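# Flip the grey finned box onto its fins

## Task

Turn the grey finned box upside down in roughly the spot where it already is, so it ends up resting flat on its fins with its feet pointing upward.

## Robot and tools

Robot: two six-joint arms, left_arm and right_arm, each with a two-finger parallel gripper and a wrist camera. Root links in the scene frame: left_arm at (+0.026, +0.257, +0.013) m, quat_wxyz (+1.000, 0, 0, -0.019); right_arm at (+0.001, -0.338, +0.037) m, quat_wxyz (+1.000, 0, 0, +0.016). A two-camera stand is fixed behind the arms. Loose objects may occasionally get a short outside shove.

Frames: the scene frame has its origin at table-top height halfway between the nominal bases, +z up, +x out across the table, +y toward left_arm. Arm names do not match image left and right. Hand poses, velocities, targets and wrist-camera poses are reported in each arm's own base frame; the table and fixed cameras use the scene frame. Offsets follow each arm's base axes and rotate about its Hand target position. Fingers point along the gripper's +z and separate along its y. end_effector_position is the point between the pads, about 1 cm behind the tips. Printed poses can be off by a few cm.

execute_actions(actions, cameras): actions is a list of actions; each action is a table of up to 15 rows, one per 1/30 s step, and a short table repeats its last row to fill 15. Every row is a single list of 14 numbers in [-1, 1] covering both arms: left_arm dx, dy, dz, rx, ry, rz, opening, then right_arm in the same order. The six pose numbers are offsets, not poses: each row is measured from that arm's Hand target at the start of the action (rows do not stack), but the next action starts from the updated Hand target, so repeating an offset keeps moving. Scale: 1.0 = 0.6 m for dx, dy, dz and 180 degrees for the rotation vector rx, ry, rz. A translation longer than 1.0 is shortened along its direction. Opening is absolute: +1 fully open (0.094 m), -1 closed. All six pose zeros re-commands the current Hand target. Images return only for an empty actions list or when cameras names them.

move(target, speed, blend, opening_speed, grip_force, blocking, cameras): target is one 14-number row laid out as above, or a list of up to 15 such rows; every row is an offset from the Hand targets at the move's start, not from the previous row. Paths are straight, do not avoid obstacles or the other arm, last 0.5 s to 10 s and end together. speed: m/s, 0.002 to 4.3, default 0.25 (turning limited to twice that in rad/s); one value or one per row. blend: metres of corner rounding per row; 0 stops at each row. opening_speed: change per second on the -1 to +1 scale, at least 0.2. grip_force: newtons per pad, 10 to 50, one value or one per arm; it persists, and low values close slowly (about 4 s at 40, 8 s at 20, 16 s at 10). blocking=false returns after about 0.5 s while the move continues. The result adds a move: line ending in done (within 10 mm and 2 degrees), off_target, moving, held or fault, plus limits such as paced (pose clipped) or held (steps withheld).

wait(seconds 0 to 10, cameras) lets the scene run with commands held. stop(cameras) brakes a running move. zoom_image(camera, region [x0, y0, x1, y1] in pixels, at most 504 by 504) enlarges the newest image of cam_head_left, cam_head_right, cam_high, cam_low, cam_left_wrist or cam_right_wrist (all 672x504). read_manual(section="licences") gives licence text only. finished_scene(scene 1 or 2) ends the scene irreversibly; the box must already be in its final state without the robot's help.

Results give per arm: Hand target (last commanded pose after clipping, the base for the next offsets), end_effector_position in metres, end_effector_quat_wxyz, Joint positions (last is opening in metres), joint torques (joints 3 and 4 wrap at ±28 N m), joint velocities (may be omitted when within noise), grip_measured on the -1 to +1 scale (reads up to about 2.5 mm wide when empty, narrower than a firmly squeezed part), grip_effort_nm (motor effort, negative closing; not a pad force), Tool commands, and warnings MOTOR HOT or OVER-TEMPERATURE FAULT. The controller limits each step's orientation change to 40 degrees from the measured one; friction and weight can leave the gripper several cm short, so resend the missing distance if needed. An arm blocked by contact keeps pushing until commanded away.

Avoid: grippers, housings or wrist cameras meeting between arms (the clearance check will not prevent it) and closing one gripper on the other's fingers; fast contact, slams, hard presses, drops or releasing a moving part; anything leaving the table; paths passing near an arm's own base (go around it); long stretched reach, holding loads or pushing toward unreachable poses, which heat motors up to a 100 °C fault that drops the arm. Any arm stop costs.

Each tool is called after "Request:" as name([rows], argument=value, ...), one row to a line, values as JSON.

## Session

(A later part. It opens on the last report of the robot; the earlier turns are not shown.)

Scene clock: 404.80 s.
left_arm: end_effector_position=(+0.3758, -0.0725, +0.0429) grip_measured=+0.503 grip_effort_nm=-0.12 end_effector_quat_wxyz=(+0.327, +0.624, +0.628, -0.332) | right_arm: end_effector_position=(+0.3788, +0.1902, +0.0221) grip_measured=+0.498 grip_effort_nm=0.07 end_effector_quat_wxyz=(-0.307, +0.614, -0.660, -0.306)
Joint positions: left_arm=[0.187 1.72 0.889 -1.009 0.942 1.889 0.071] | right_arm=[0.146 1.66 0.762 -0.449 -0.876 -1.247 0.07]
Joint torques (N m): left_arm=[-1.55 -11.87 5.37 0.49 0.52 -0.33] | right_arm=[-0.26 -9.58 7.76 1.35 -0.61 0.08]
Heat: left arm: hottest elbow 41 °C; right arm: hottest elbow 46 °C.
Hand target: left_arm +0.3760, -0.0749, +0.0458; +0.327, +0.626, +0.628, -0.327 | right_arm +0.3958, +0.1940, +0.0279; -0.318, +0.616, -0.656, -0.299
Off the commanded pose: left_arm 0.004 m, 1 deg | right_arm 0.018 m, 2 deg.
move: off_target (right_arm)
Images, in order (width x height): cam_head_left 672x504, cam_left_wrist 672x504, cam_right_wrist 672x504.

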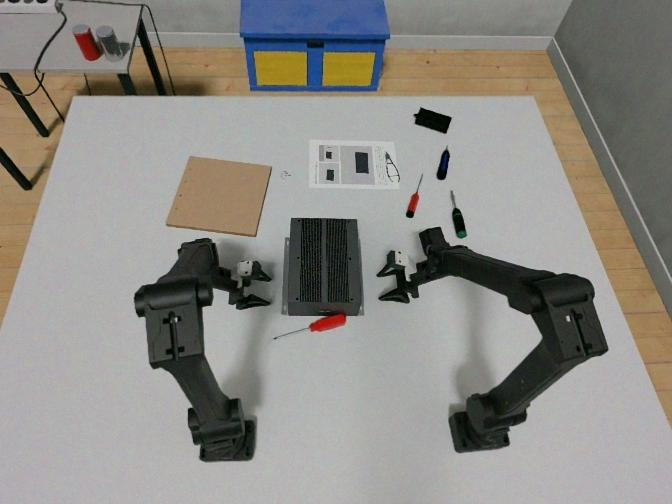

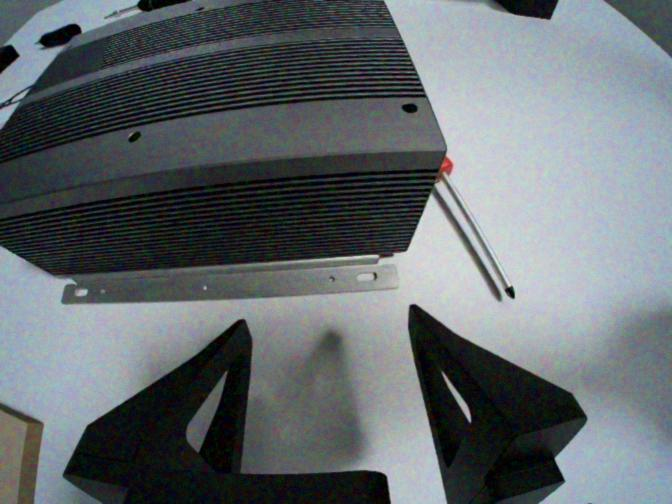

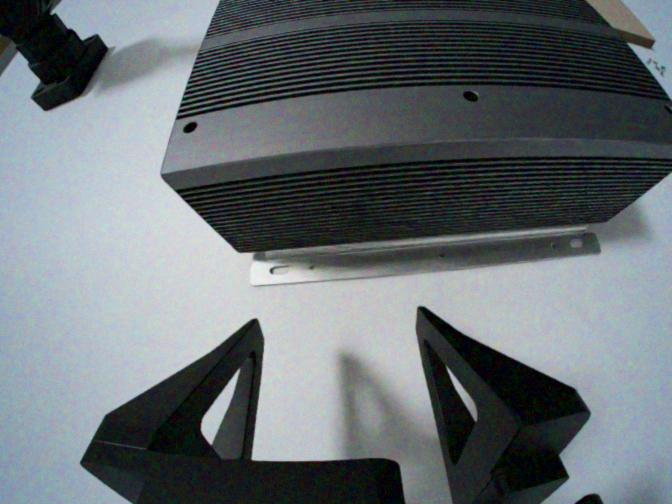

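Request:
move(target=[0,-0.112,0,0,0,0,0.5,0.0065,0.104,0,0,0,0,0.5], speed=0.06, cameras=["cam_right_wrist","cam_left_wrist","cam_head_left"])

Scene clock: 423.30 s.
left_arm: end_effector_position=(+0.3772, -0.1227, +0.0420) grip_measured=+0.503 grip_effort_nm=-0.11 end_effector_quat_wxyz=(+0.325, +0.619, +0.639, -0.320) | right_arm: end_effector_position=(+0.3855, +0.2412, +0.0197) grip_measured=+0.499 grip_effort_nm=0.07 end_effector_quat_wxyz=(+0.305, -0.610, +0.666, +0.301)
Joint positions: left_arm=[0.051 1.657 0.817 -0.767 0.947 1.609 0.071] | right_arm=[0.275 1.681 0.775 -0.291 -0.824 -1.042 0.07]
Joint torques (N m): left_arm=[-4.84 -10.7 5.91 1.4 1.27 -0.53] | right_arm=[1.26 -10.29 8.02 2.14 -0.64 0.14]
Heat: left arm: hottest elbow 40 °C; right arm: hottest elbow 44 °C.
Hand target: left_arm +0.3762, -0.1421, +0.0460; +0.327, +0.626, +0.627, -0.327 | right_arm +0.3997, +0.2564, +0.0279; +0.318, -0.616, +0.656, +0.299
Off the commanded pose: left_arm 0.020 m, 2 deg | right_arm 0.022 m, 2 deg.
move: off_target (left_arm, right_arm)
Images, in order (width x height): cam_head_left 672x504, cam_left_wrist 672x504, cam_right_wrist 672x504.

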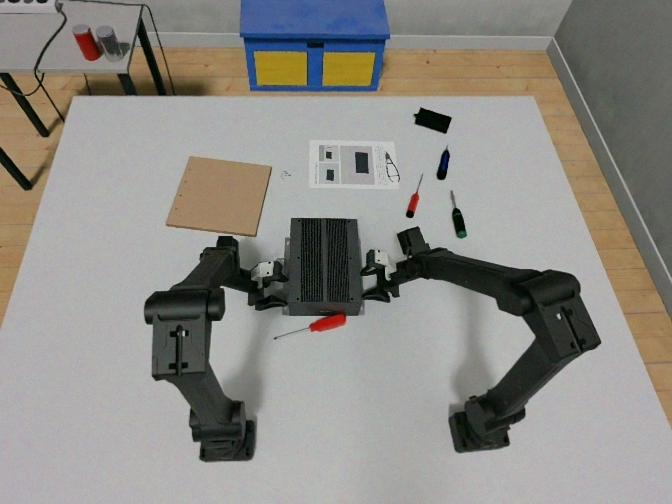

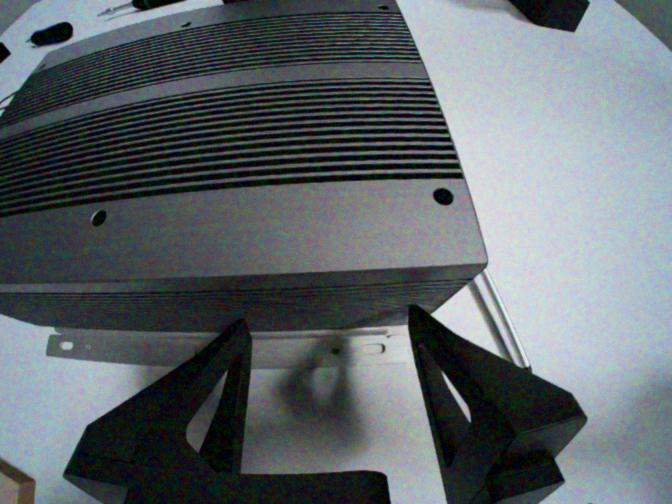

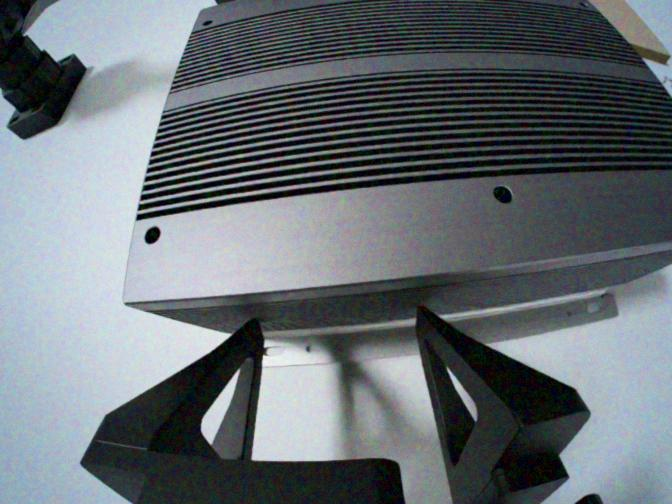

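Request:
move([
  [0,-0.075,0,0,0,0,0.5,0.005,0.075,0,0,0,0,0.5],
  [0,-0.075,0.18,0,0,0,0.5,0.005,0.075,0.18,0,0,0,0.5],
], speed=[0.06,0.08], cameras=["cam_right_wrist","cam_left_wrist","cam_head_left","cam_low"])

Scene clock: 433.30 s.
left_arm: end_effector_position=(+0.3639, -0.1882, +0.1445) grip_measured=+0.502 grip_effort_nm=-0.10 end_effector_quat_wxyz=(+0.322, +0.629, +0.624, -0.332) | right_arm: end_effector_position=(+0.3907, +0.2978, +0.1276) grip_measured=+0.499 grip_effort_nm=0.05 end_effector_quat_wxyz=(-0.310, +0.618, -0.656, -0.302)
Joint positions: left_arm=[-0.122 1.42 0.875 -0.879 0.955 1.38 0.071] | right_arm=[0.399 1.504 0.918 -0.493 -0.784 -0.906 0.07]
Joint torques (N m): left_arm=[-0.26 -8.12 10.4 0.47 0.55 -0.32] | right_arm=[-0.38 -10.05 9.32 1.26 -0.41 0.08]
Heat: left arm: hottest elbow 41 °C; right arm: hottest elbow 45 °C.
Hand target: left_arm +0.3762, -0.1871, +0.1540; +0.327, +0.626, +0.627, -0.327 | right_arm +0.4027, +0.3014, +0.1359; -0.318, +0.616, -0.656, -0.299
Off the commanded pose: left_arm 0.016 m, 1 deg | right_arm 0.015 m, 1 deg.
move: off_target (left_arm, right_arm)
Images, in order (width x height): cam_head_left 672x504, cam_low 672x504, cam_left_wrist 672x504, cam_right_wrist 672x504.

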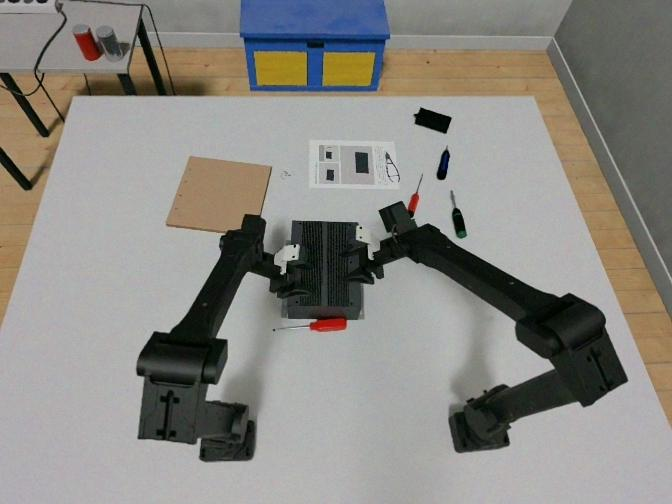

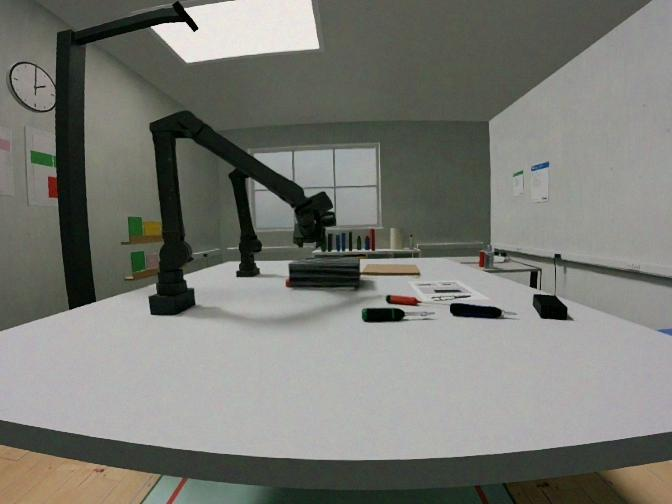

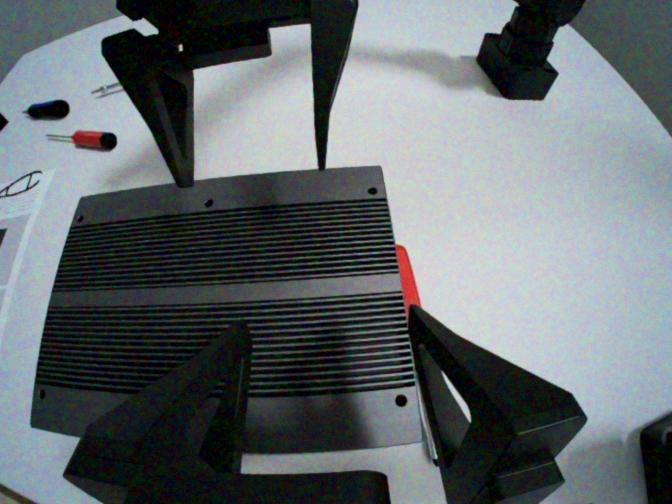

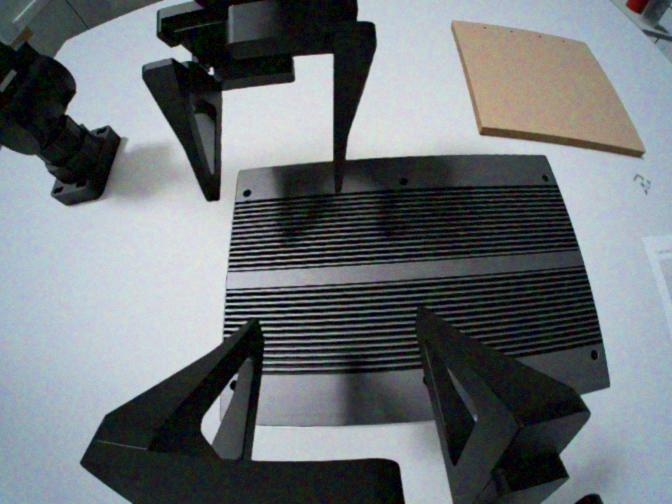

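Request:
move([
  [-0.017,0.22,0,0,0,0,0.5,-0.048,-0.211,0,0,0,0,0.5],
  [-0.017,0.212,-0.183,0,0,0,0.5,-0.048,-0.202,-0.183,0,0,0,0.5],
  [-0.017,0.0785,-0.183,0,0,0,0.5,-0.0445,-0.0757,-0.183,0,0,0,0.5],
], speed=[0.2,0.2,0.08], blend=[0.03,0,0], cameras=["cam_right_wrist","cam_left_wrist"])

Scene clock: 479.60 s.
left_arm: end_effector_position=(+0.3688, -0.1226, +0.0410) grip_measured=+0.502 grip_effort_nm=-0.10 end_effector_quat_wxyz=(+0.327, +0.622, +0.637, -0.318) | right_arm: end_effector_position=(+0.3746, +0.2414, +0.0246) grip_measured=+0.499 grip_effort_nm=0.05 end_effector_quat_wxyz=(-0.314, +0.611, -0.664, -0.296)
Joint positions: left_arm=[0.052 1.642 0.792 -0.759 0.947 1.619 0.071] | right_arm=[0.285 1.641 0.732 -0.253 -0.817 -1.023 0.07]
Joint torques (N m): left_arm=[-4.42 -10.23 5.57 1.24 1.26 -0.49] | right_arm=[1.61 -9 6.08 2.32 -0.65 0.2]
Heat: left arm: hottest elbow 46 °C; right arm: hottest elbow 43 °C.
Hand target: left_arm +0.3660, -0.1400, +0.0442; +0.327, +0.627, +0.627, -0.327 | right_arm +0.3760, +0.2561, +0.0260; -0.318, +0.616, -0.656, -0.299
Off the commanded pose: left_arm 0.018 m, 2 deg | right_arm 0.015 m, 1 deg.
move: off_target (left_arm, right_arm)
Images, in order (width x height): cam_left_wrist 672x504, cam_right_wrist 672x504.

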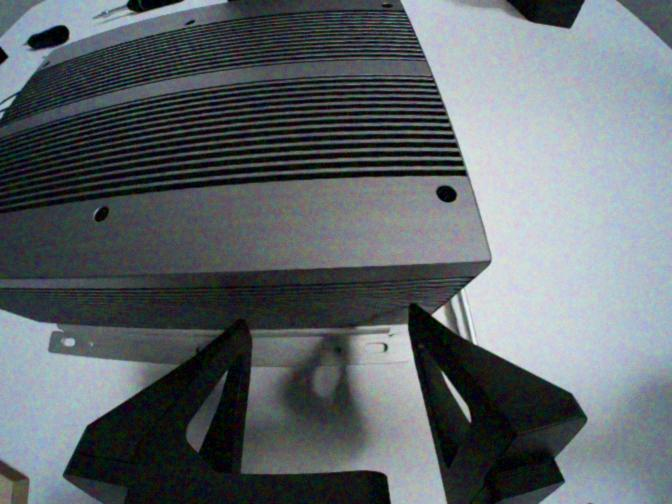

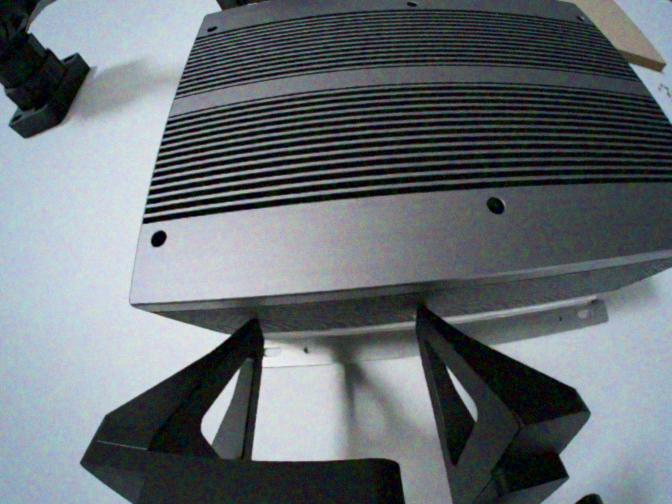

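Request:
move([
  [0,-0.107,0,0,0,0,0.5,0.008,0.105,0,0,0,0,0.5],
  [0,-0.107,0.08,0,0,0,0.5,0.008,0.105,0.08,0,0,0,0.5],
], speed=[0.06,0.05], blend=[0,0], cameras=["cam_right_wrist","cam_left_wrist"])

Scene clock: 487.67 s.
left_arm: end_effector_position=(+0.3587, -0.1371, +0.0407) grip_measured=+0.502 grip_effort_nm=-0.09 end_effector_quat_wxyz=(+0.291, +0.614, +0.674, -0.288) | right_arm: end_effector_position=(+0.3797, +0.2282, +0.0213) grip_measured=+0.499 grip_effort_nm=0.05 end_effector_quat_wxyz=(+0.282, -0.580, +0.722, +0.253)
Joint positions: left_arm=[-0.019 1.561 0.739 -0.668 0.841 1.422 0.071] | right_arm=[0.292 1.603 0.727 -0.288 -0.681 -0.915 0.07]
Joint torques (N m): left_arm=[-11.4 -13.22 10.1 0.58 5.09 -1.07] | right_arm=[11.58 -13.51 11.38 1.73 -4.19 0.63]
Heat: left arm: hottest elbow 45 °C; right arm: hottest elbow 43 °C.
Hand target: left_arm +0.3659, -0.2041, +0.0921; +0.327, +0.626, +0.628, -0.327 | right_arm +0.3808, +0.3190, +0.0741; +0.318, -0.616, +0.656, +0.299
Off the commanded pose: left_arm 0.085 m, 8 deg | right_arm 0.105 m, 11 deg.
move: off_target (left_arm, right_arm)
Images, in order (width x height): cam_left_wrist 672x504, cam_right_wrist 672x504.

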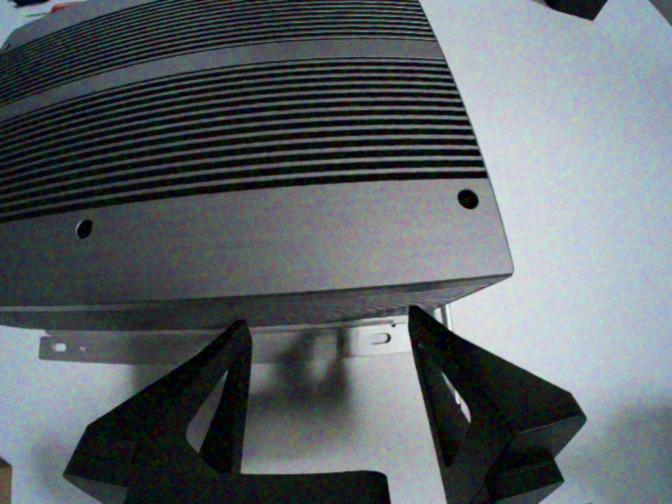

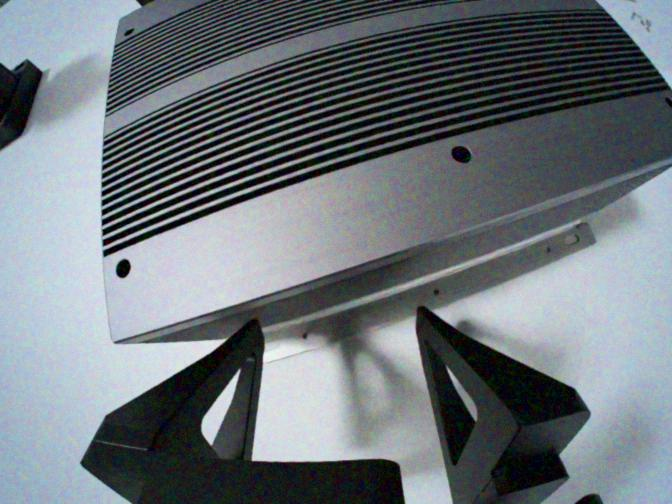

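Request:
move(target=[0,0,0.06,0,0,0,0.5,0,0,0.06,0,0,0,0.5], speed=0.05, cameras=["cam_right_wrist","cam_left_wrist"])

Scene clock: 497.43 s.
left_arm: end_effector_position=(+0.3428, -0.1405, +0.0647) grip_measured=+0.502 grip_effort_nm=-0.08 end_effector_quat_wxyz=(+0.277, +0.607, +0.681, -0.302) | right_arm: end_effector_position=(+0.3659, +0.2263, +0.0436) grip_measured=+0.499 grip_effort_nm=0.05 end_effector_quat_wxyz=(+0.264, -0.583, +0.723, +0.260)
Joint positions: left_arm=[-0.029 1.485 0.739 -0.775 0.843 1.404 0.071] | right_arm=[0.297 1.53 0.735 -0.413 -0.682 -0.931 0.07]
Joint torques (N m): left_arm=[-10.93 -12.75 13.3 0.31 5.12 -0.88] | right_arm=[10.87 -13.04 13.85 2.17 -4.39 0.76]
Heat: left arm: hottest wrist yaw 51 °C; right arm: hottest elbow 44 °C.
Hand target: left_arm +0.3659, -0.2042, +0.1282; +0.327, +0.626, +0.627, -0.327 | right_arm +0.3808, +0.3191, +0.1101; +0.318, -0.616, +0.656, +0.299
Off the commanded pose: left_arm 0.093 m, 9 deg | right_arm 0.115 m, 11 deg.
move: off_target (left_arm, right_arm)
Images, in order (width x height): cam_left_wrist 672x504, cam_right_wrist 672x504.

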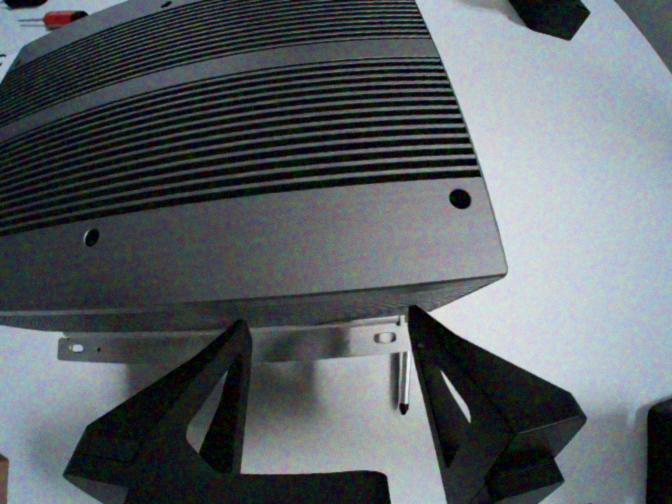

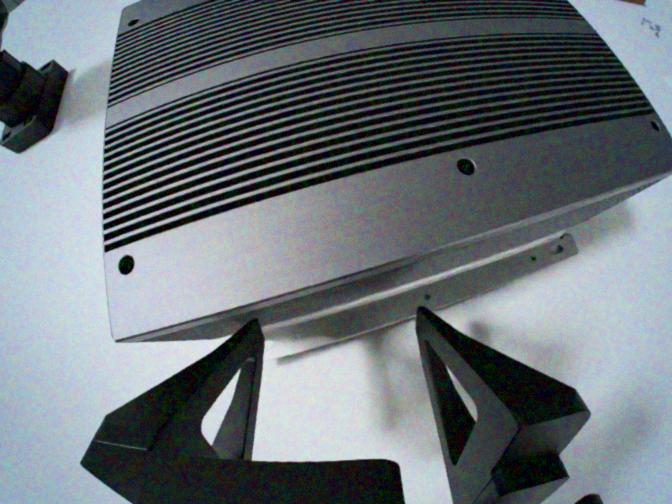

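Request:
move([
  [0,0,0.035,0,0,0,0.5,0,0,0.035,0,0,0,0.5],
  [-0.11,0,0.035,0,0,0,0.5,-0.11,0,0.035,0,0,0,0.5],
], speed=[0.08,0.08], blend=[0.01,0], cameras=["cam_right_wrist","cam_left_wrist","cam_head_left"])

Scene clock: 506.23 s.
left_arm: end_effector_position=(+0.3009, -0.1417, +0.0992) grip_measured=+0.502 grip_effort_nm=-0.08 end_effector_quat_wxyz=(+0.285, +0.617, +0.678, -0.281) | right_arm: end_effector_position=(+0.3236, +0.2285, +0.0734) grip_measured=+0.499 grip_effort_nm=0.05 end_effector_quat_wxyz=(+0.267, -0.596, +0.718, +0.241)
Joint positions: left_arm=[-0.046 1.272 0.653 -0.843 0.819 1.383 0.071] | right_arm=[0.354 1.347 0.652 -0.467 -0.631 -0.897 0.07]
Joint torques (N m): left_arm=[-11.34 -9.52 10.91 0.79 5.75 -1.01] | right_arm=[12.16 -11.34 11.28 3.33 -5.04 1.15]
Heat: left arm: hottest wrist yaw 65 °C; right arm: hottest elbow 48 °C.
Hand target: left_arm +0.2999, -0.2042, +0.1490; +0.327, +0.626, +0.628, -0.327 | right_arm +0.3148, +0.3191, +0.1311; +0.318, -0.616, +0.656, +0.299
Off the commanded pose: left_arm 0.080 m, 9 deg | right_arm 0.108 m, 12 deg.
move: off_target (left_arm, right_arm)
Images, in order (width x height): cam_head_left 672x504, cam_left_wrist 672x504, cam_right_wrist 672x504.

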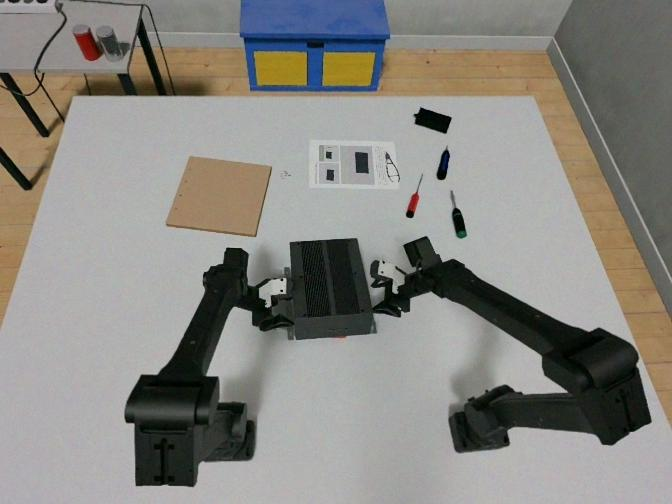

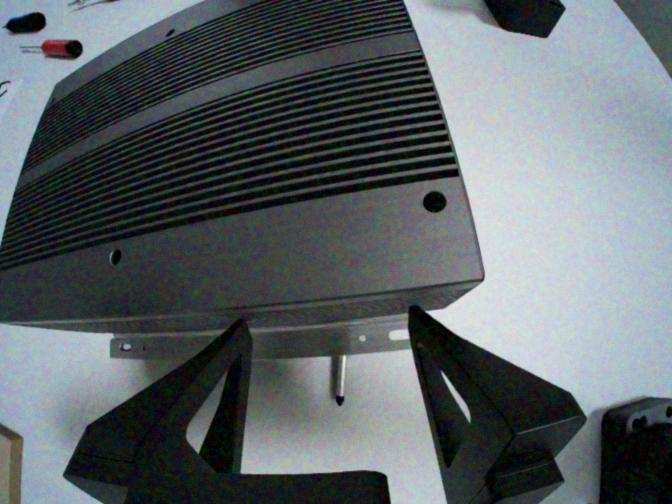

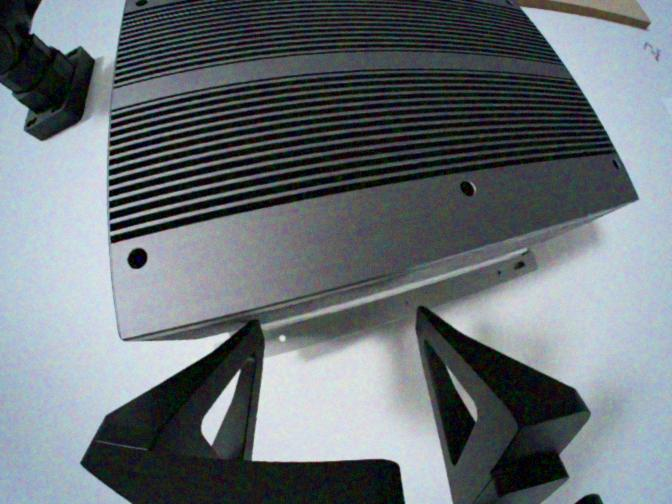

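Request:
move([
  [0,0,-0.155,0,0,0,0.5,0,0,-0.155,0,0,0,0.5],
  [0,0.21,-0.14,0,0,0,0.5,0,-0.22,-0.14,0,0,0,0.5],
], speed=[0.08,0.1], blend=[0,0], cameras=["cam_right_wrist","cam_left_wrist","cam_head_left","cam_low","cam_high"])

Scene clock: 515.73 s.
left_arm: end_effector_position=(+0.2892, -0.0829, +0.0636) grip_measured=+0.502 grip_effort_nm=-0.08 end_effector_quat_wxyz=(+0.325, +0.624, +0.629, -0.331) | right_arm: end_effector_position=(+0.3030, +0.1897, +0.0387) grip_measured=+0.499 grip_effort_nm=0.05 end_effector_quat_wxyz=(-0.306, +0.615, -0.659, -0.306)
Joint positions: left_arm=[0.206 1.487 0.664 -1.041 0.933 1.917 0.071] | right_arm=[0.18 1.447 0.561 -0.424 -0.868 -1.201 0.07]
Joint torques (N m): left_arm=[-0.21 -5.36 8.05 -0.35 0.52 -0.06] | right_arm=[-1.9 -8 6.93 0.59 -0.74 -0.14]
Heat: left arm: hottest wrist yaw 73 °C; right arm: hottest wrist yaw 51 °C.
Hand target: left_arm +0.3000, -0.0782, +0.0651; +0.327, +0.627, +0.627, -0.327 | right_arm +0.3147, +0.1871, +0.0470; -0.318, +0.616, -0.656, -0.299
Off the commanded pose: left_arm 0.012 m, 1 deg | right_arm 0.015 m, 2 deg.
move: off_target (left_arm, right_arm)
Images, in order (width x height): cam_head_left 672x504, cam_high 672x504, cam_low 672x504, cam_left_wrist 672x504, cam_right_wrist 672x504.

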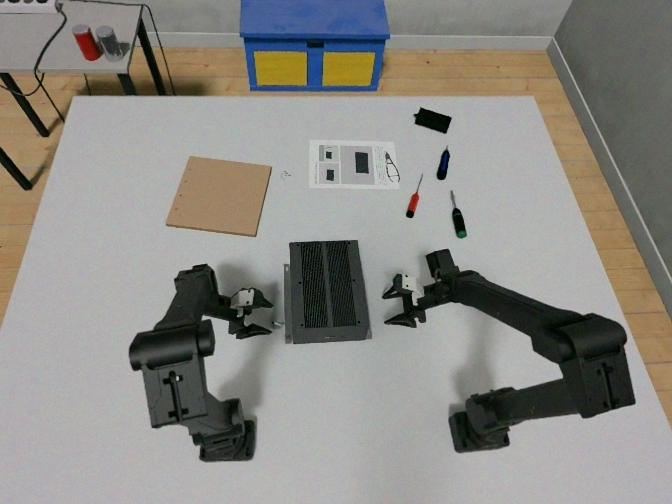

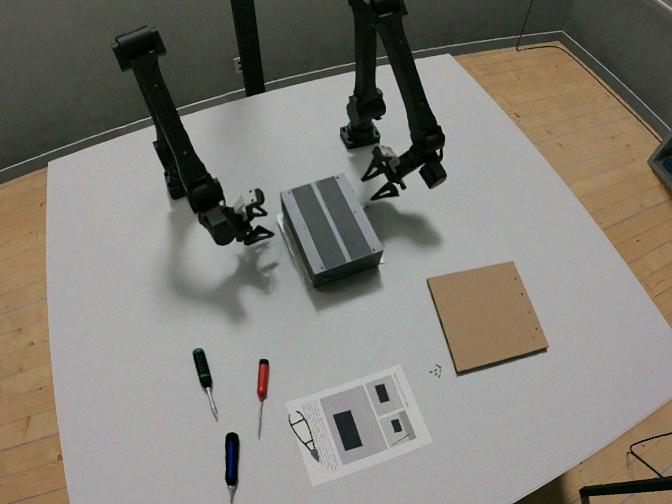

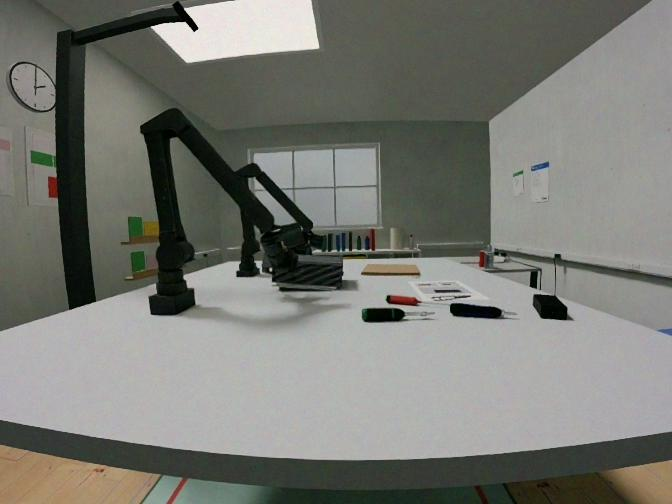

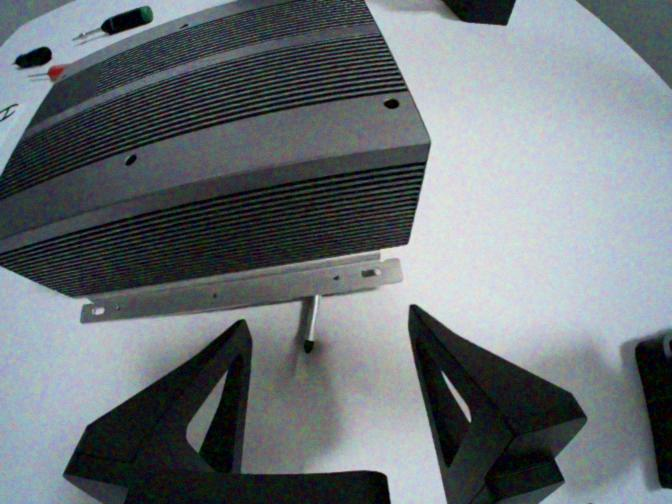

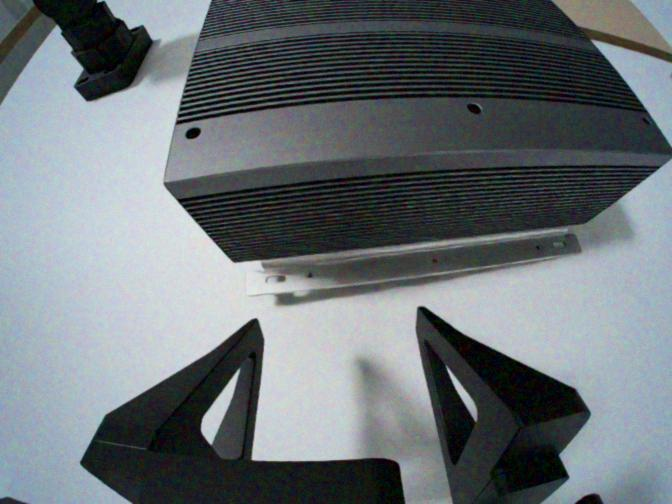

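Request:
move([
  [0.05,0.055,0.01,-0.047,0.4297,0.2727,-0.3,-0.04,-0.18,0.05,0.1718,-0.0778,-0.2234,0.2],
  [0.0607,0.008,-0.067,-0.047,0.4297,0.2727,-0.53,-0.08,-0.312,0.06,0.1718,-0.0778,-0.2234,-1],
], speed=[0.25,0.15], blend=[0.02,0], cameras=["cam_left_wrist","cam_head_left","cam_high","cam_right_wrist"])

Scene clock: 663.40 s.
left_arm: end_effector_position=(+0.3392, -0.0699, +0.0310) grip_measured=-0.527 grip_effort_nm=-0.12 end_effector_quat_wxyz=(+0.025, -0.019, +0.854, -0.520) | right_arm: end_effector_position=(+0.2613, +0.0088, +0.0804) grip_measured=-0.986 grip_effort_nm=-0.77 end_effector_quat_wxyz=(+0.628, -0.271, +0.677, +0.271)
Joint positions: left_arm=[0.253 1.723 0.757 -0.944 1.063 0.408 0.022] | right_arm=[-0.686 1.517 0.076 0.844 -1.455 -0.568 0.001]
Joint torques (N m): left_arm=[-1.44 -8.18 4.37 0.49 0.76 -0.24] | right_arm=[-2.49 -4.25 3.08 1.26 -0.35 -0.13]
Heat: left arm: hottest elbow 43 °C; right arm: hottest elbow 42 °C.
Hand target: left_arm +0.3364, -0.0734, +0.0249; +0.015, -0.025, +0.852, -0.522 | right_arm +0.2667, -0.0002, +0.0830; +0.624, -0.282, +0.681, +0.258
Off the commanded pose: left_arm 0.008 m, 1 deg | right_arm 0.011 m, 2 deg.
move: off_target (right_arm)
Images, in order (width x height): cam_head_left 672x504, cam_high 672x504, cam_left_wrist 672x504, cam_right_wrist 672x504.

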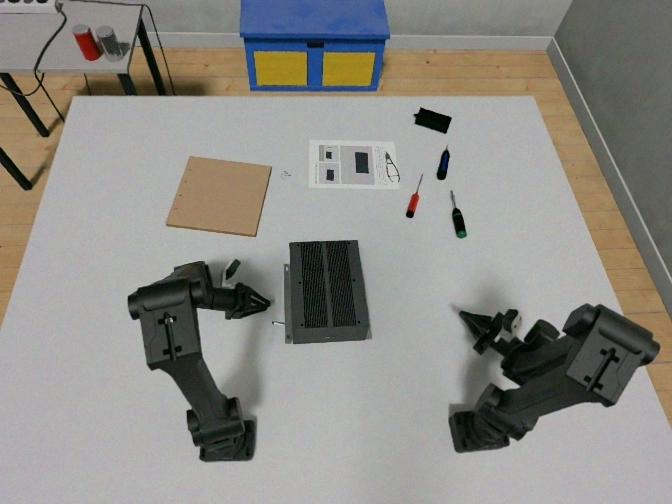

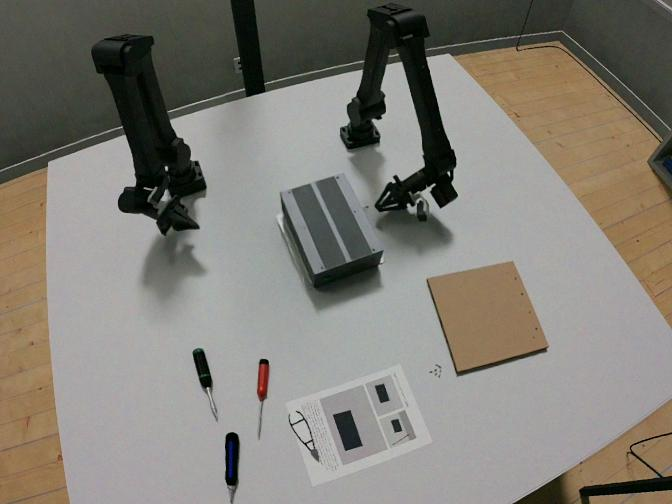

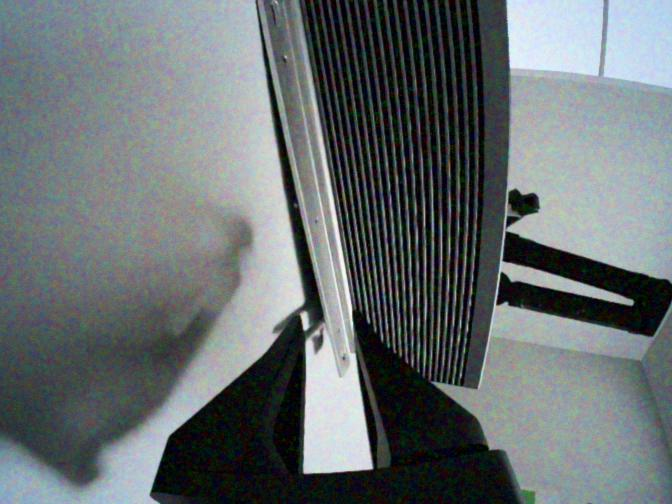

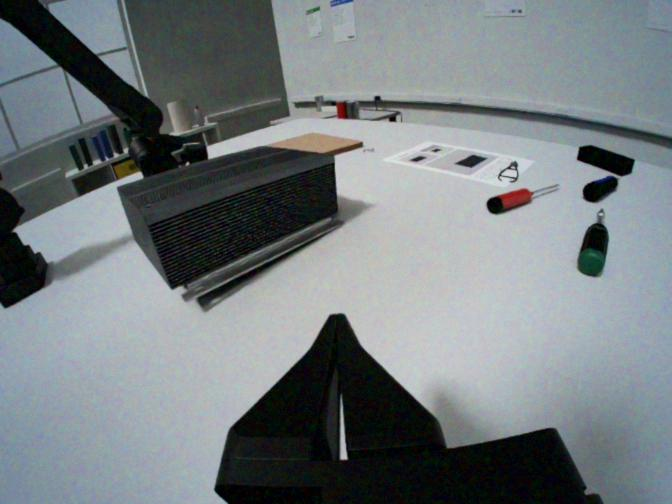

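Request:
zoom_image(camera="cam_left_wrist", region=[220, 200, 420, 400])

Request:
zoom_image(camera="cam_right_wrist", region=[100, 130, 380, 340])

Scaled by 2.520 from the camera's 672x504 image, which has a finer 960x720 frame.

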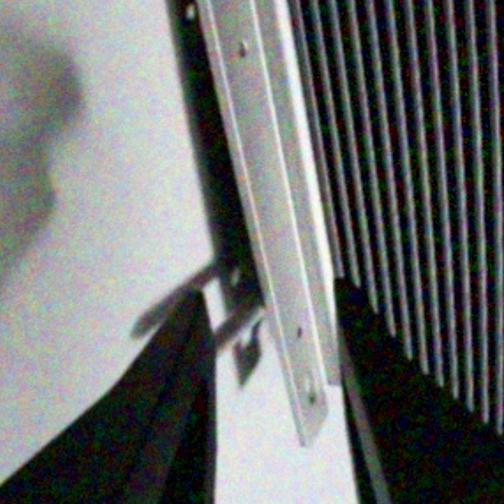

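Scaled by 1.800 from the camera's 672x504 image, which has a finer 960x720 frame.

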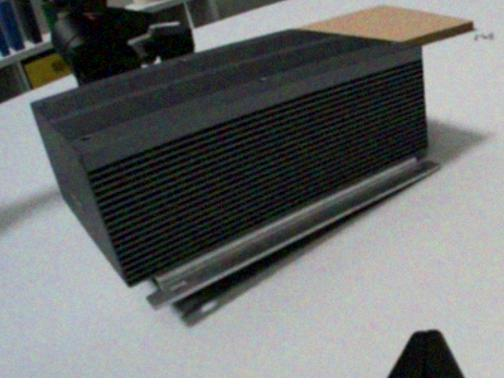

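Request:
move(target=[0,0,-0.065,0,0,0,-0.53,0,0,0,0,0,0,-1], speed=0.04, cameras=["cam_left_wrist"])

Scene clock: 752.30 s.
left_arm: end_effector_position=(+0.3413, -0.0704, -0.0003) grip_measured=-0.528 grip_effort_nm=-0.09 end_effector_quat_wxyz=(+0.029, -0.019, +0.851, -0.524) | right_arm: end_effector_position=(+0.2600, +0.0098, +0.0794) grip_measured=-0.986 grip_effort_nm=-0.77 end_effector_quat_wxyz=(+0.622, -0.274, +0.681, +0.273)
Joint positions: left_arm=[0.253 1.813 0.749 -0.838 1.075 0.407 0.022] | right_arm=[-0.686 1.44 0.092 0.622 -1.453 -0.693 0.001]
Joint torques (N m): left_arm=[-1.32 -7.47 3.7 0.91 0.27 -0.22] | right_arm=[-1.79 -3.96 3.96 1.09 -0.38 -0.13]
Heat: left arm: hottest elbow 40 °C; right arm: hottest elbow 37 °C.
Hand target: left_arm +0.3364, -0.0734, -0.0141; +0.015, -0.025, +0.852, -0.522 | right_arm +0.2667, -0.0002, +0.0830; +0.624, -0.282, +0.681, +0.258
Off the commanded pose: left_arm 0.015 m, 2 deg | right_arm 0.013 m, 2 deg.
move: off_target (left_arm, right_arm)
Images, in order (width x height): cam_left_wrist 672x504.

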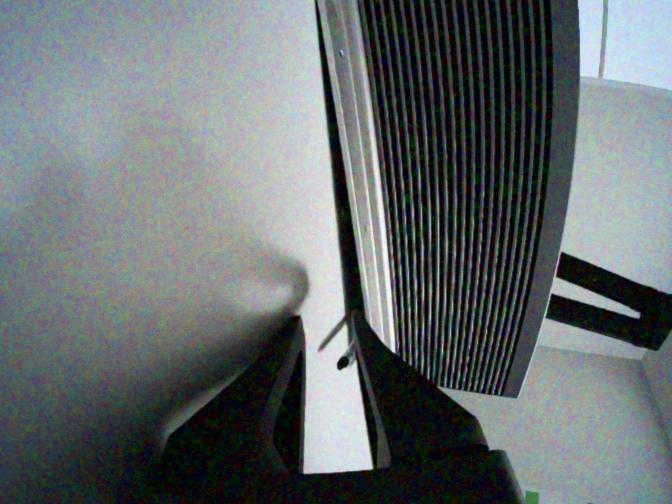

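Request:
move(target=[0.005,-0.075,0.004,0,0,0,-0.53,0,0,0,0,0,0,-1], speed=0.05, cameras=["cam_left_wrist","cam_high"])

Scene clock: 772.97 s.
left_arm: end_effector_position=(+0.3487, -0.1134, +0.0001) grip_measured=-0.528 grip_effort_nm=-0.06 end_effector_quat_wxyz=(+0.030, -0.023, +0.846, -0.531) | right_arm: end_effector_position=(+0.2594, +0.0101, +0.0788) grip_measured=-0.986 grip_effort_nm=-0.77 end_effector_quat_wxyz=(+0.618, -0.277, +0.683, +0.274)
Joint positions: left_arm=[0.128 1.779 0.695 -0.579 1.12 0.133 0.022] | right_arm=[-0.687 1.406 0.105 0.496 -1.452 -0.77 0.001]
Joint torques (N m): left_arm=[-2.14 -8.59 3.1 1.14 -0.24 -0.23] | right_arm=[-2.2 -3.66 4.29 1.05 -0.47 -0.09]
Heat: left arm: hottest elbow 39 °C; right arm: hottest elbow 37 °C.
Hand target: left_arm +0.3394, -0.1184, -0.0117; +0.015, -0.025, +0.852, -0.522 | right_arm +0.2666, -0.0001, +0.0830; +0.624, -0.282, +0.681, +0.258
Off the commanded pose: left_arm 0.016 m, 2 deg | right_arm 0.013 m, 2 deg.
move: off_target (left_arm, right_arm)
Images, in order (width x height): cam_high 672x504, cam_left_wrist 672x504.

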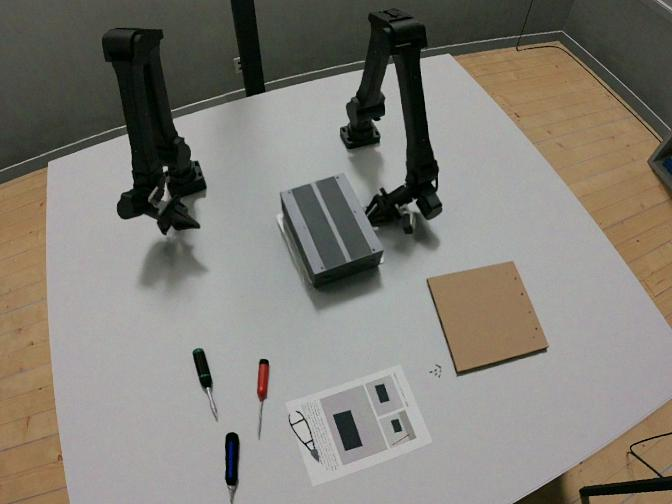

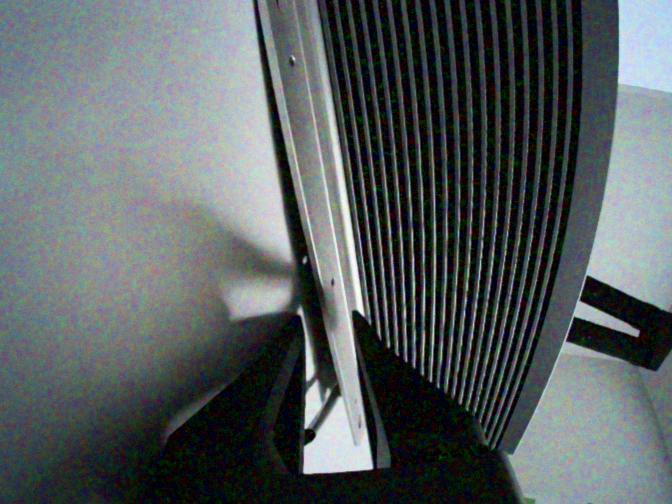

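Request:
move(target=[0.001,-0.017,0,0,0,0,-0.53,0,0,0,0,0,0,-1], speed=0.05, cameras=["cam_left_wrist"])

Scene clock: 781.03 s.
left_arm: end_effector_position=(+0.3501, -0.1235, +0.0004) grip_measured=-0.528 grip_effort_nm=-0.06 end_effector_quat_wxyz=(+0.031, -0.021, +0.846, -0.531) | right_arm: end_effector_position=(+0.2584, +0.0108, +0.0783) grip_measured=-0.986 grip_effort_nm=-0.77 end_effector_quat_wxyz=(+0.618, -0.276, +0.683, +0.275)
Joint positions: left_arm=[0.098 1.771 0.682 -0.512 1.122 0.066 0.022] | right_arm=[-0.687 1.401 0.105 0.474 -1.452 -0.784 0.001]
Joint torques (N m): left_arm=[-2.2 -8.47 3.1 1.17 -0.23 -0.24] | right_arm=[-1.96 -3.66 4.51 0.94 -0.47 -0.14]
Heat: left arm: hottest elbow 39 °C; right arm: hottest elbow 37 °C.
Hand target: left_arm +0.3400, -0.1286, -0.0117; +0.015, -0.025, +0.852, -0.522 | right_arm +0.2666, -0.0001, +0.0830; +0.624, -0.282, +0.681, +0.258
Off the commanded pose: left_arm 0.017 m, 2 deg | right_arm 0.014 m, 2 deg.
move: off_target (left_arm, right_arm)
Images, in order (width x height): cam_left_wrist 672x504.

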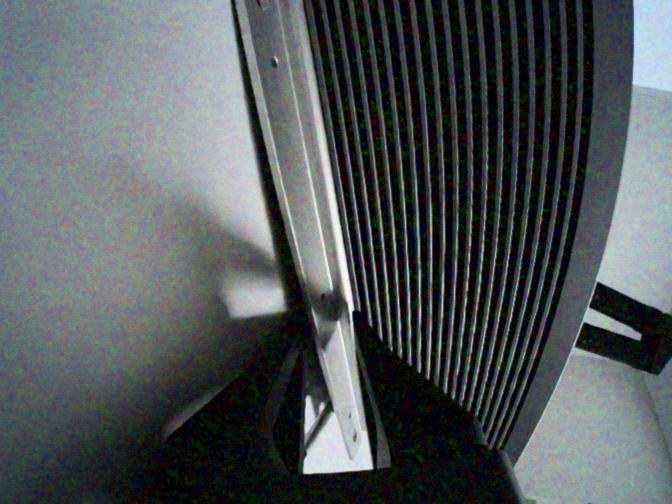

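Request:
move(target=[0,0.006,0,0,0,0,-0.787,0,0,0,0,0,0,-1], speed=0.05, cameras=["cam_left_wrist"])

Scene clock: 796.57 s.
left_arm: end_effector_position=(+0.3485, -0.1240, -0.0011) grip_measured=-0.783 grip_effort_nm=-0.18 end_effector_quat_wxyz=(+0.030, -0.021, +0.848, -0.529) | right_arm: end_effector_position=(+0.2594, +0.0100, +0.0786) grip_measured=-0.986 grip_effort_nm=-0.77 end_effector_quat_wxyz=(+0.618, -0.277, +0.683, +0.274)
Joint positions: left_arm=[0.096 1.771 0.679 -0.509 1.116 0.066 0.01] | right_arm=[-0.687 1.4 0.109 0.467 -1.452 -0.789 0.001]
Joint torques (N m): left_arm=[-1.2 -8.29 3.7 0.27 0 -0.02] | right_arm=[-1.9 -3.84 4.34 1.11 -0.49 -0.14]
Heat: left arm: hottest elbow 38 °C; right arm: hottest elbow 37 °C.
Hand target: left_arm +0.3400, -0.1250, -0.0117; +0.015, -0.025, +0.852, -0.522 | right_arm +0.2667, -0.0001, +0.0830; +0.624, -0.282, +0.681, +0.259
Off the commanded pose: left_arm 0.014 m, 2 deg | right_arm 0.013 m, 2 deg.
move: off_target (left_arm, right_arm)
Images, in order (width x height): cam_left_wrist 672x504.

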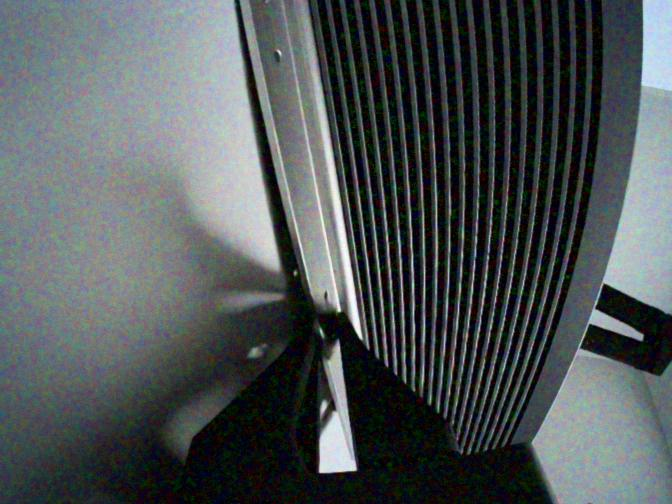

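Request:
move([
  [0,-0.004,0.12,0,0,0,-0.787,0,0,0,0,0,0,-1],
  [0,-0.01,0.19,0,0,0,-0.787,0,0,0,0,0,0,-1],
], speed=[0.08,0.05], blend=[0.02,0], cameras=["cam_left_wrist","cam_high","cam_low","cam_head_left"])

Scene clock: 806.77 s.
left_arm: end_effector_position=(+0.3184, -0.1292, +0.0643) grip_measured=-0.784 grip_effort_nm=-0.14 end_effector_quat_wxyz=(-0.018, -0.037, +0.862, -0.505) | right_arm: end_effector_position=(+0.2594, +0.0100, +0.0787) grip_measured=-0.986 grip_effort_nm=-0.77 end_effector_quat_wxyz=(+0.618, -0.278, +0.683, +0.273)
Joint positions: left_arm=[0.073 1.535 0.679 -0.829 1.056 0.054 0.01] | right_arm=[-0.687 1.399 0.109 0.466 -1.452 -0.791 0.001]
Joint torques (N m): left_arm=[-0.67 -12.69 9.57 -0.54 2.4 -0.29] | right_arm=[-2.2 -4.07 4.27 0.95 -0.46 -0.14]
Heat: left arm: hottest elbow 38 °C; right arm: hottest elbow 37 °C.
Hand target: left_arm +0.3399, -0.1310, +0.1023; +0.014, -0.025, +0.852, -0.522 | right_arm +0.2667, -0.0001, +0.0830; +0.624, -0.282, +0.681, +0.259
Off the commanded pose: left_arm 0.044 m, 5 deg | right_arm 0.013 m, 2 deg.
move: off_target (left_arm, right_arm)
Images, in order (width x height): cam_head_left 672x504, cam_high 672x504, cam_low 672x504, cam_left_wrist 672x504.

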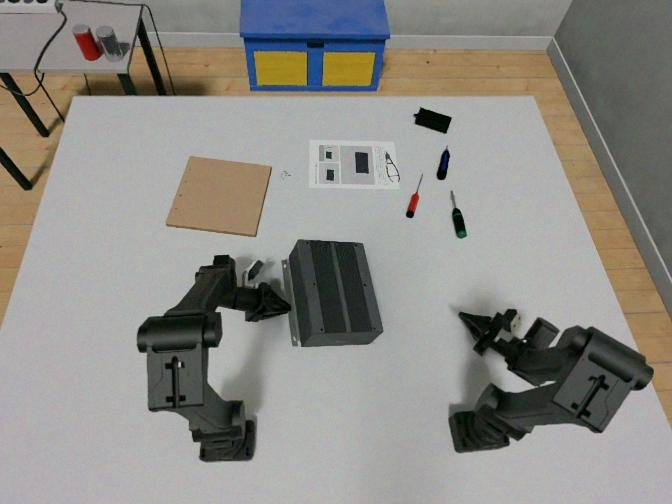

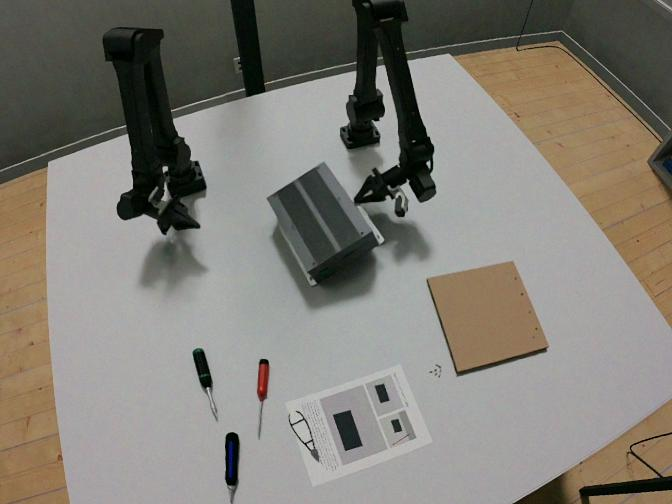

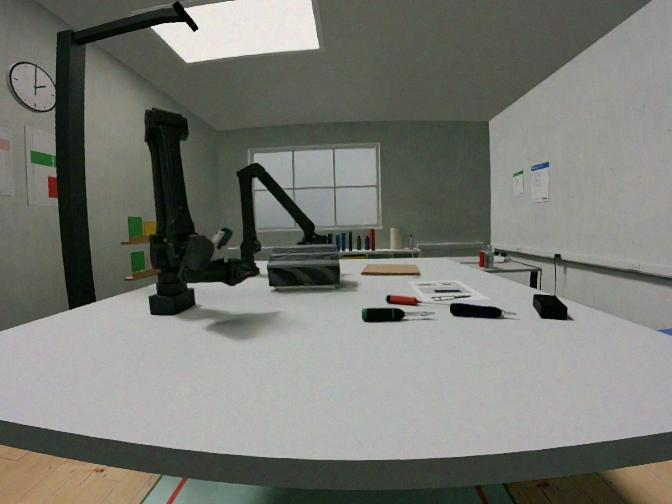

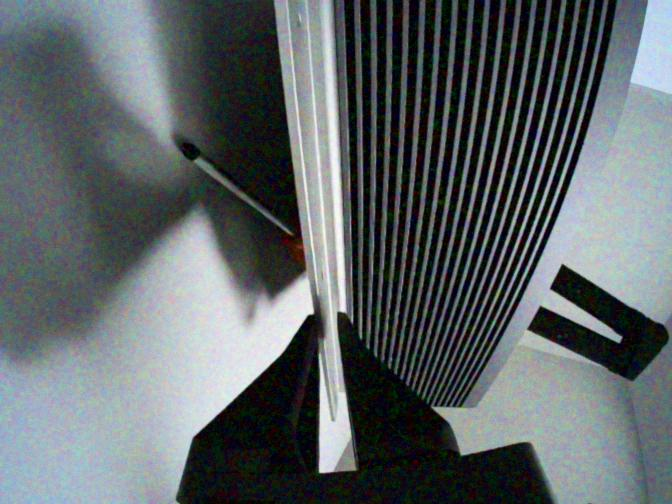

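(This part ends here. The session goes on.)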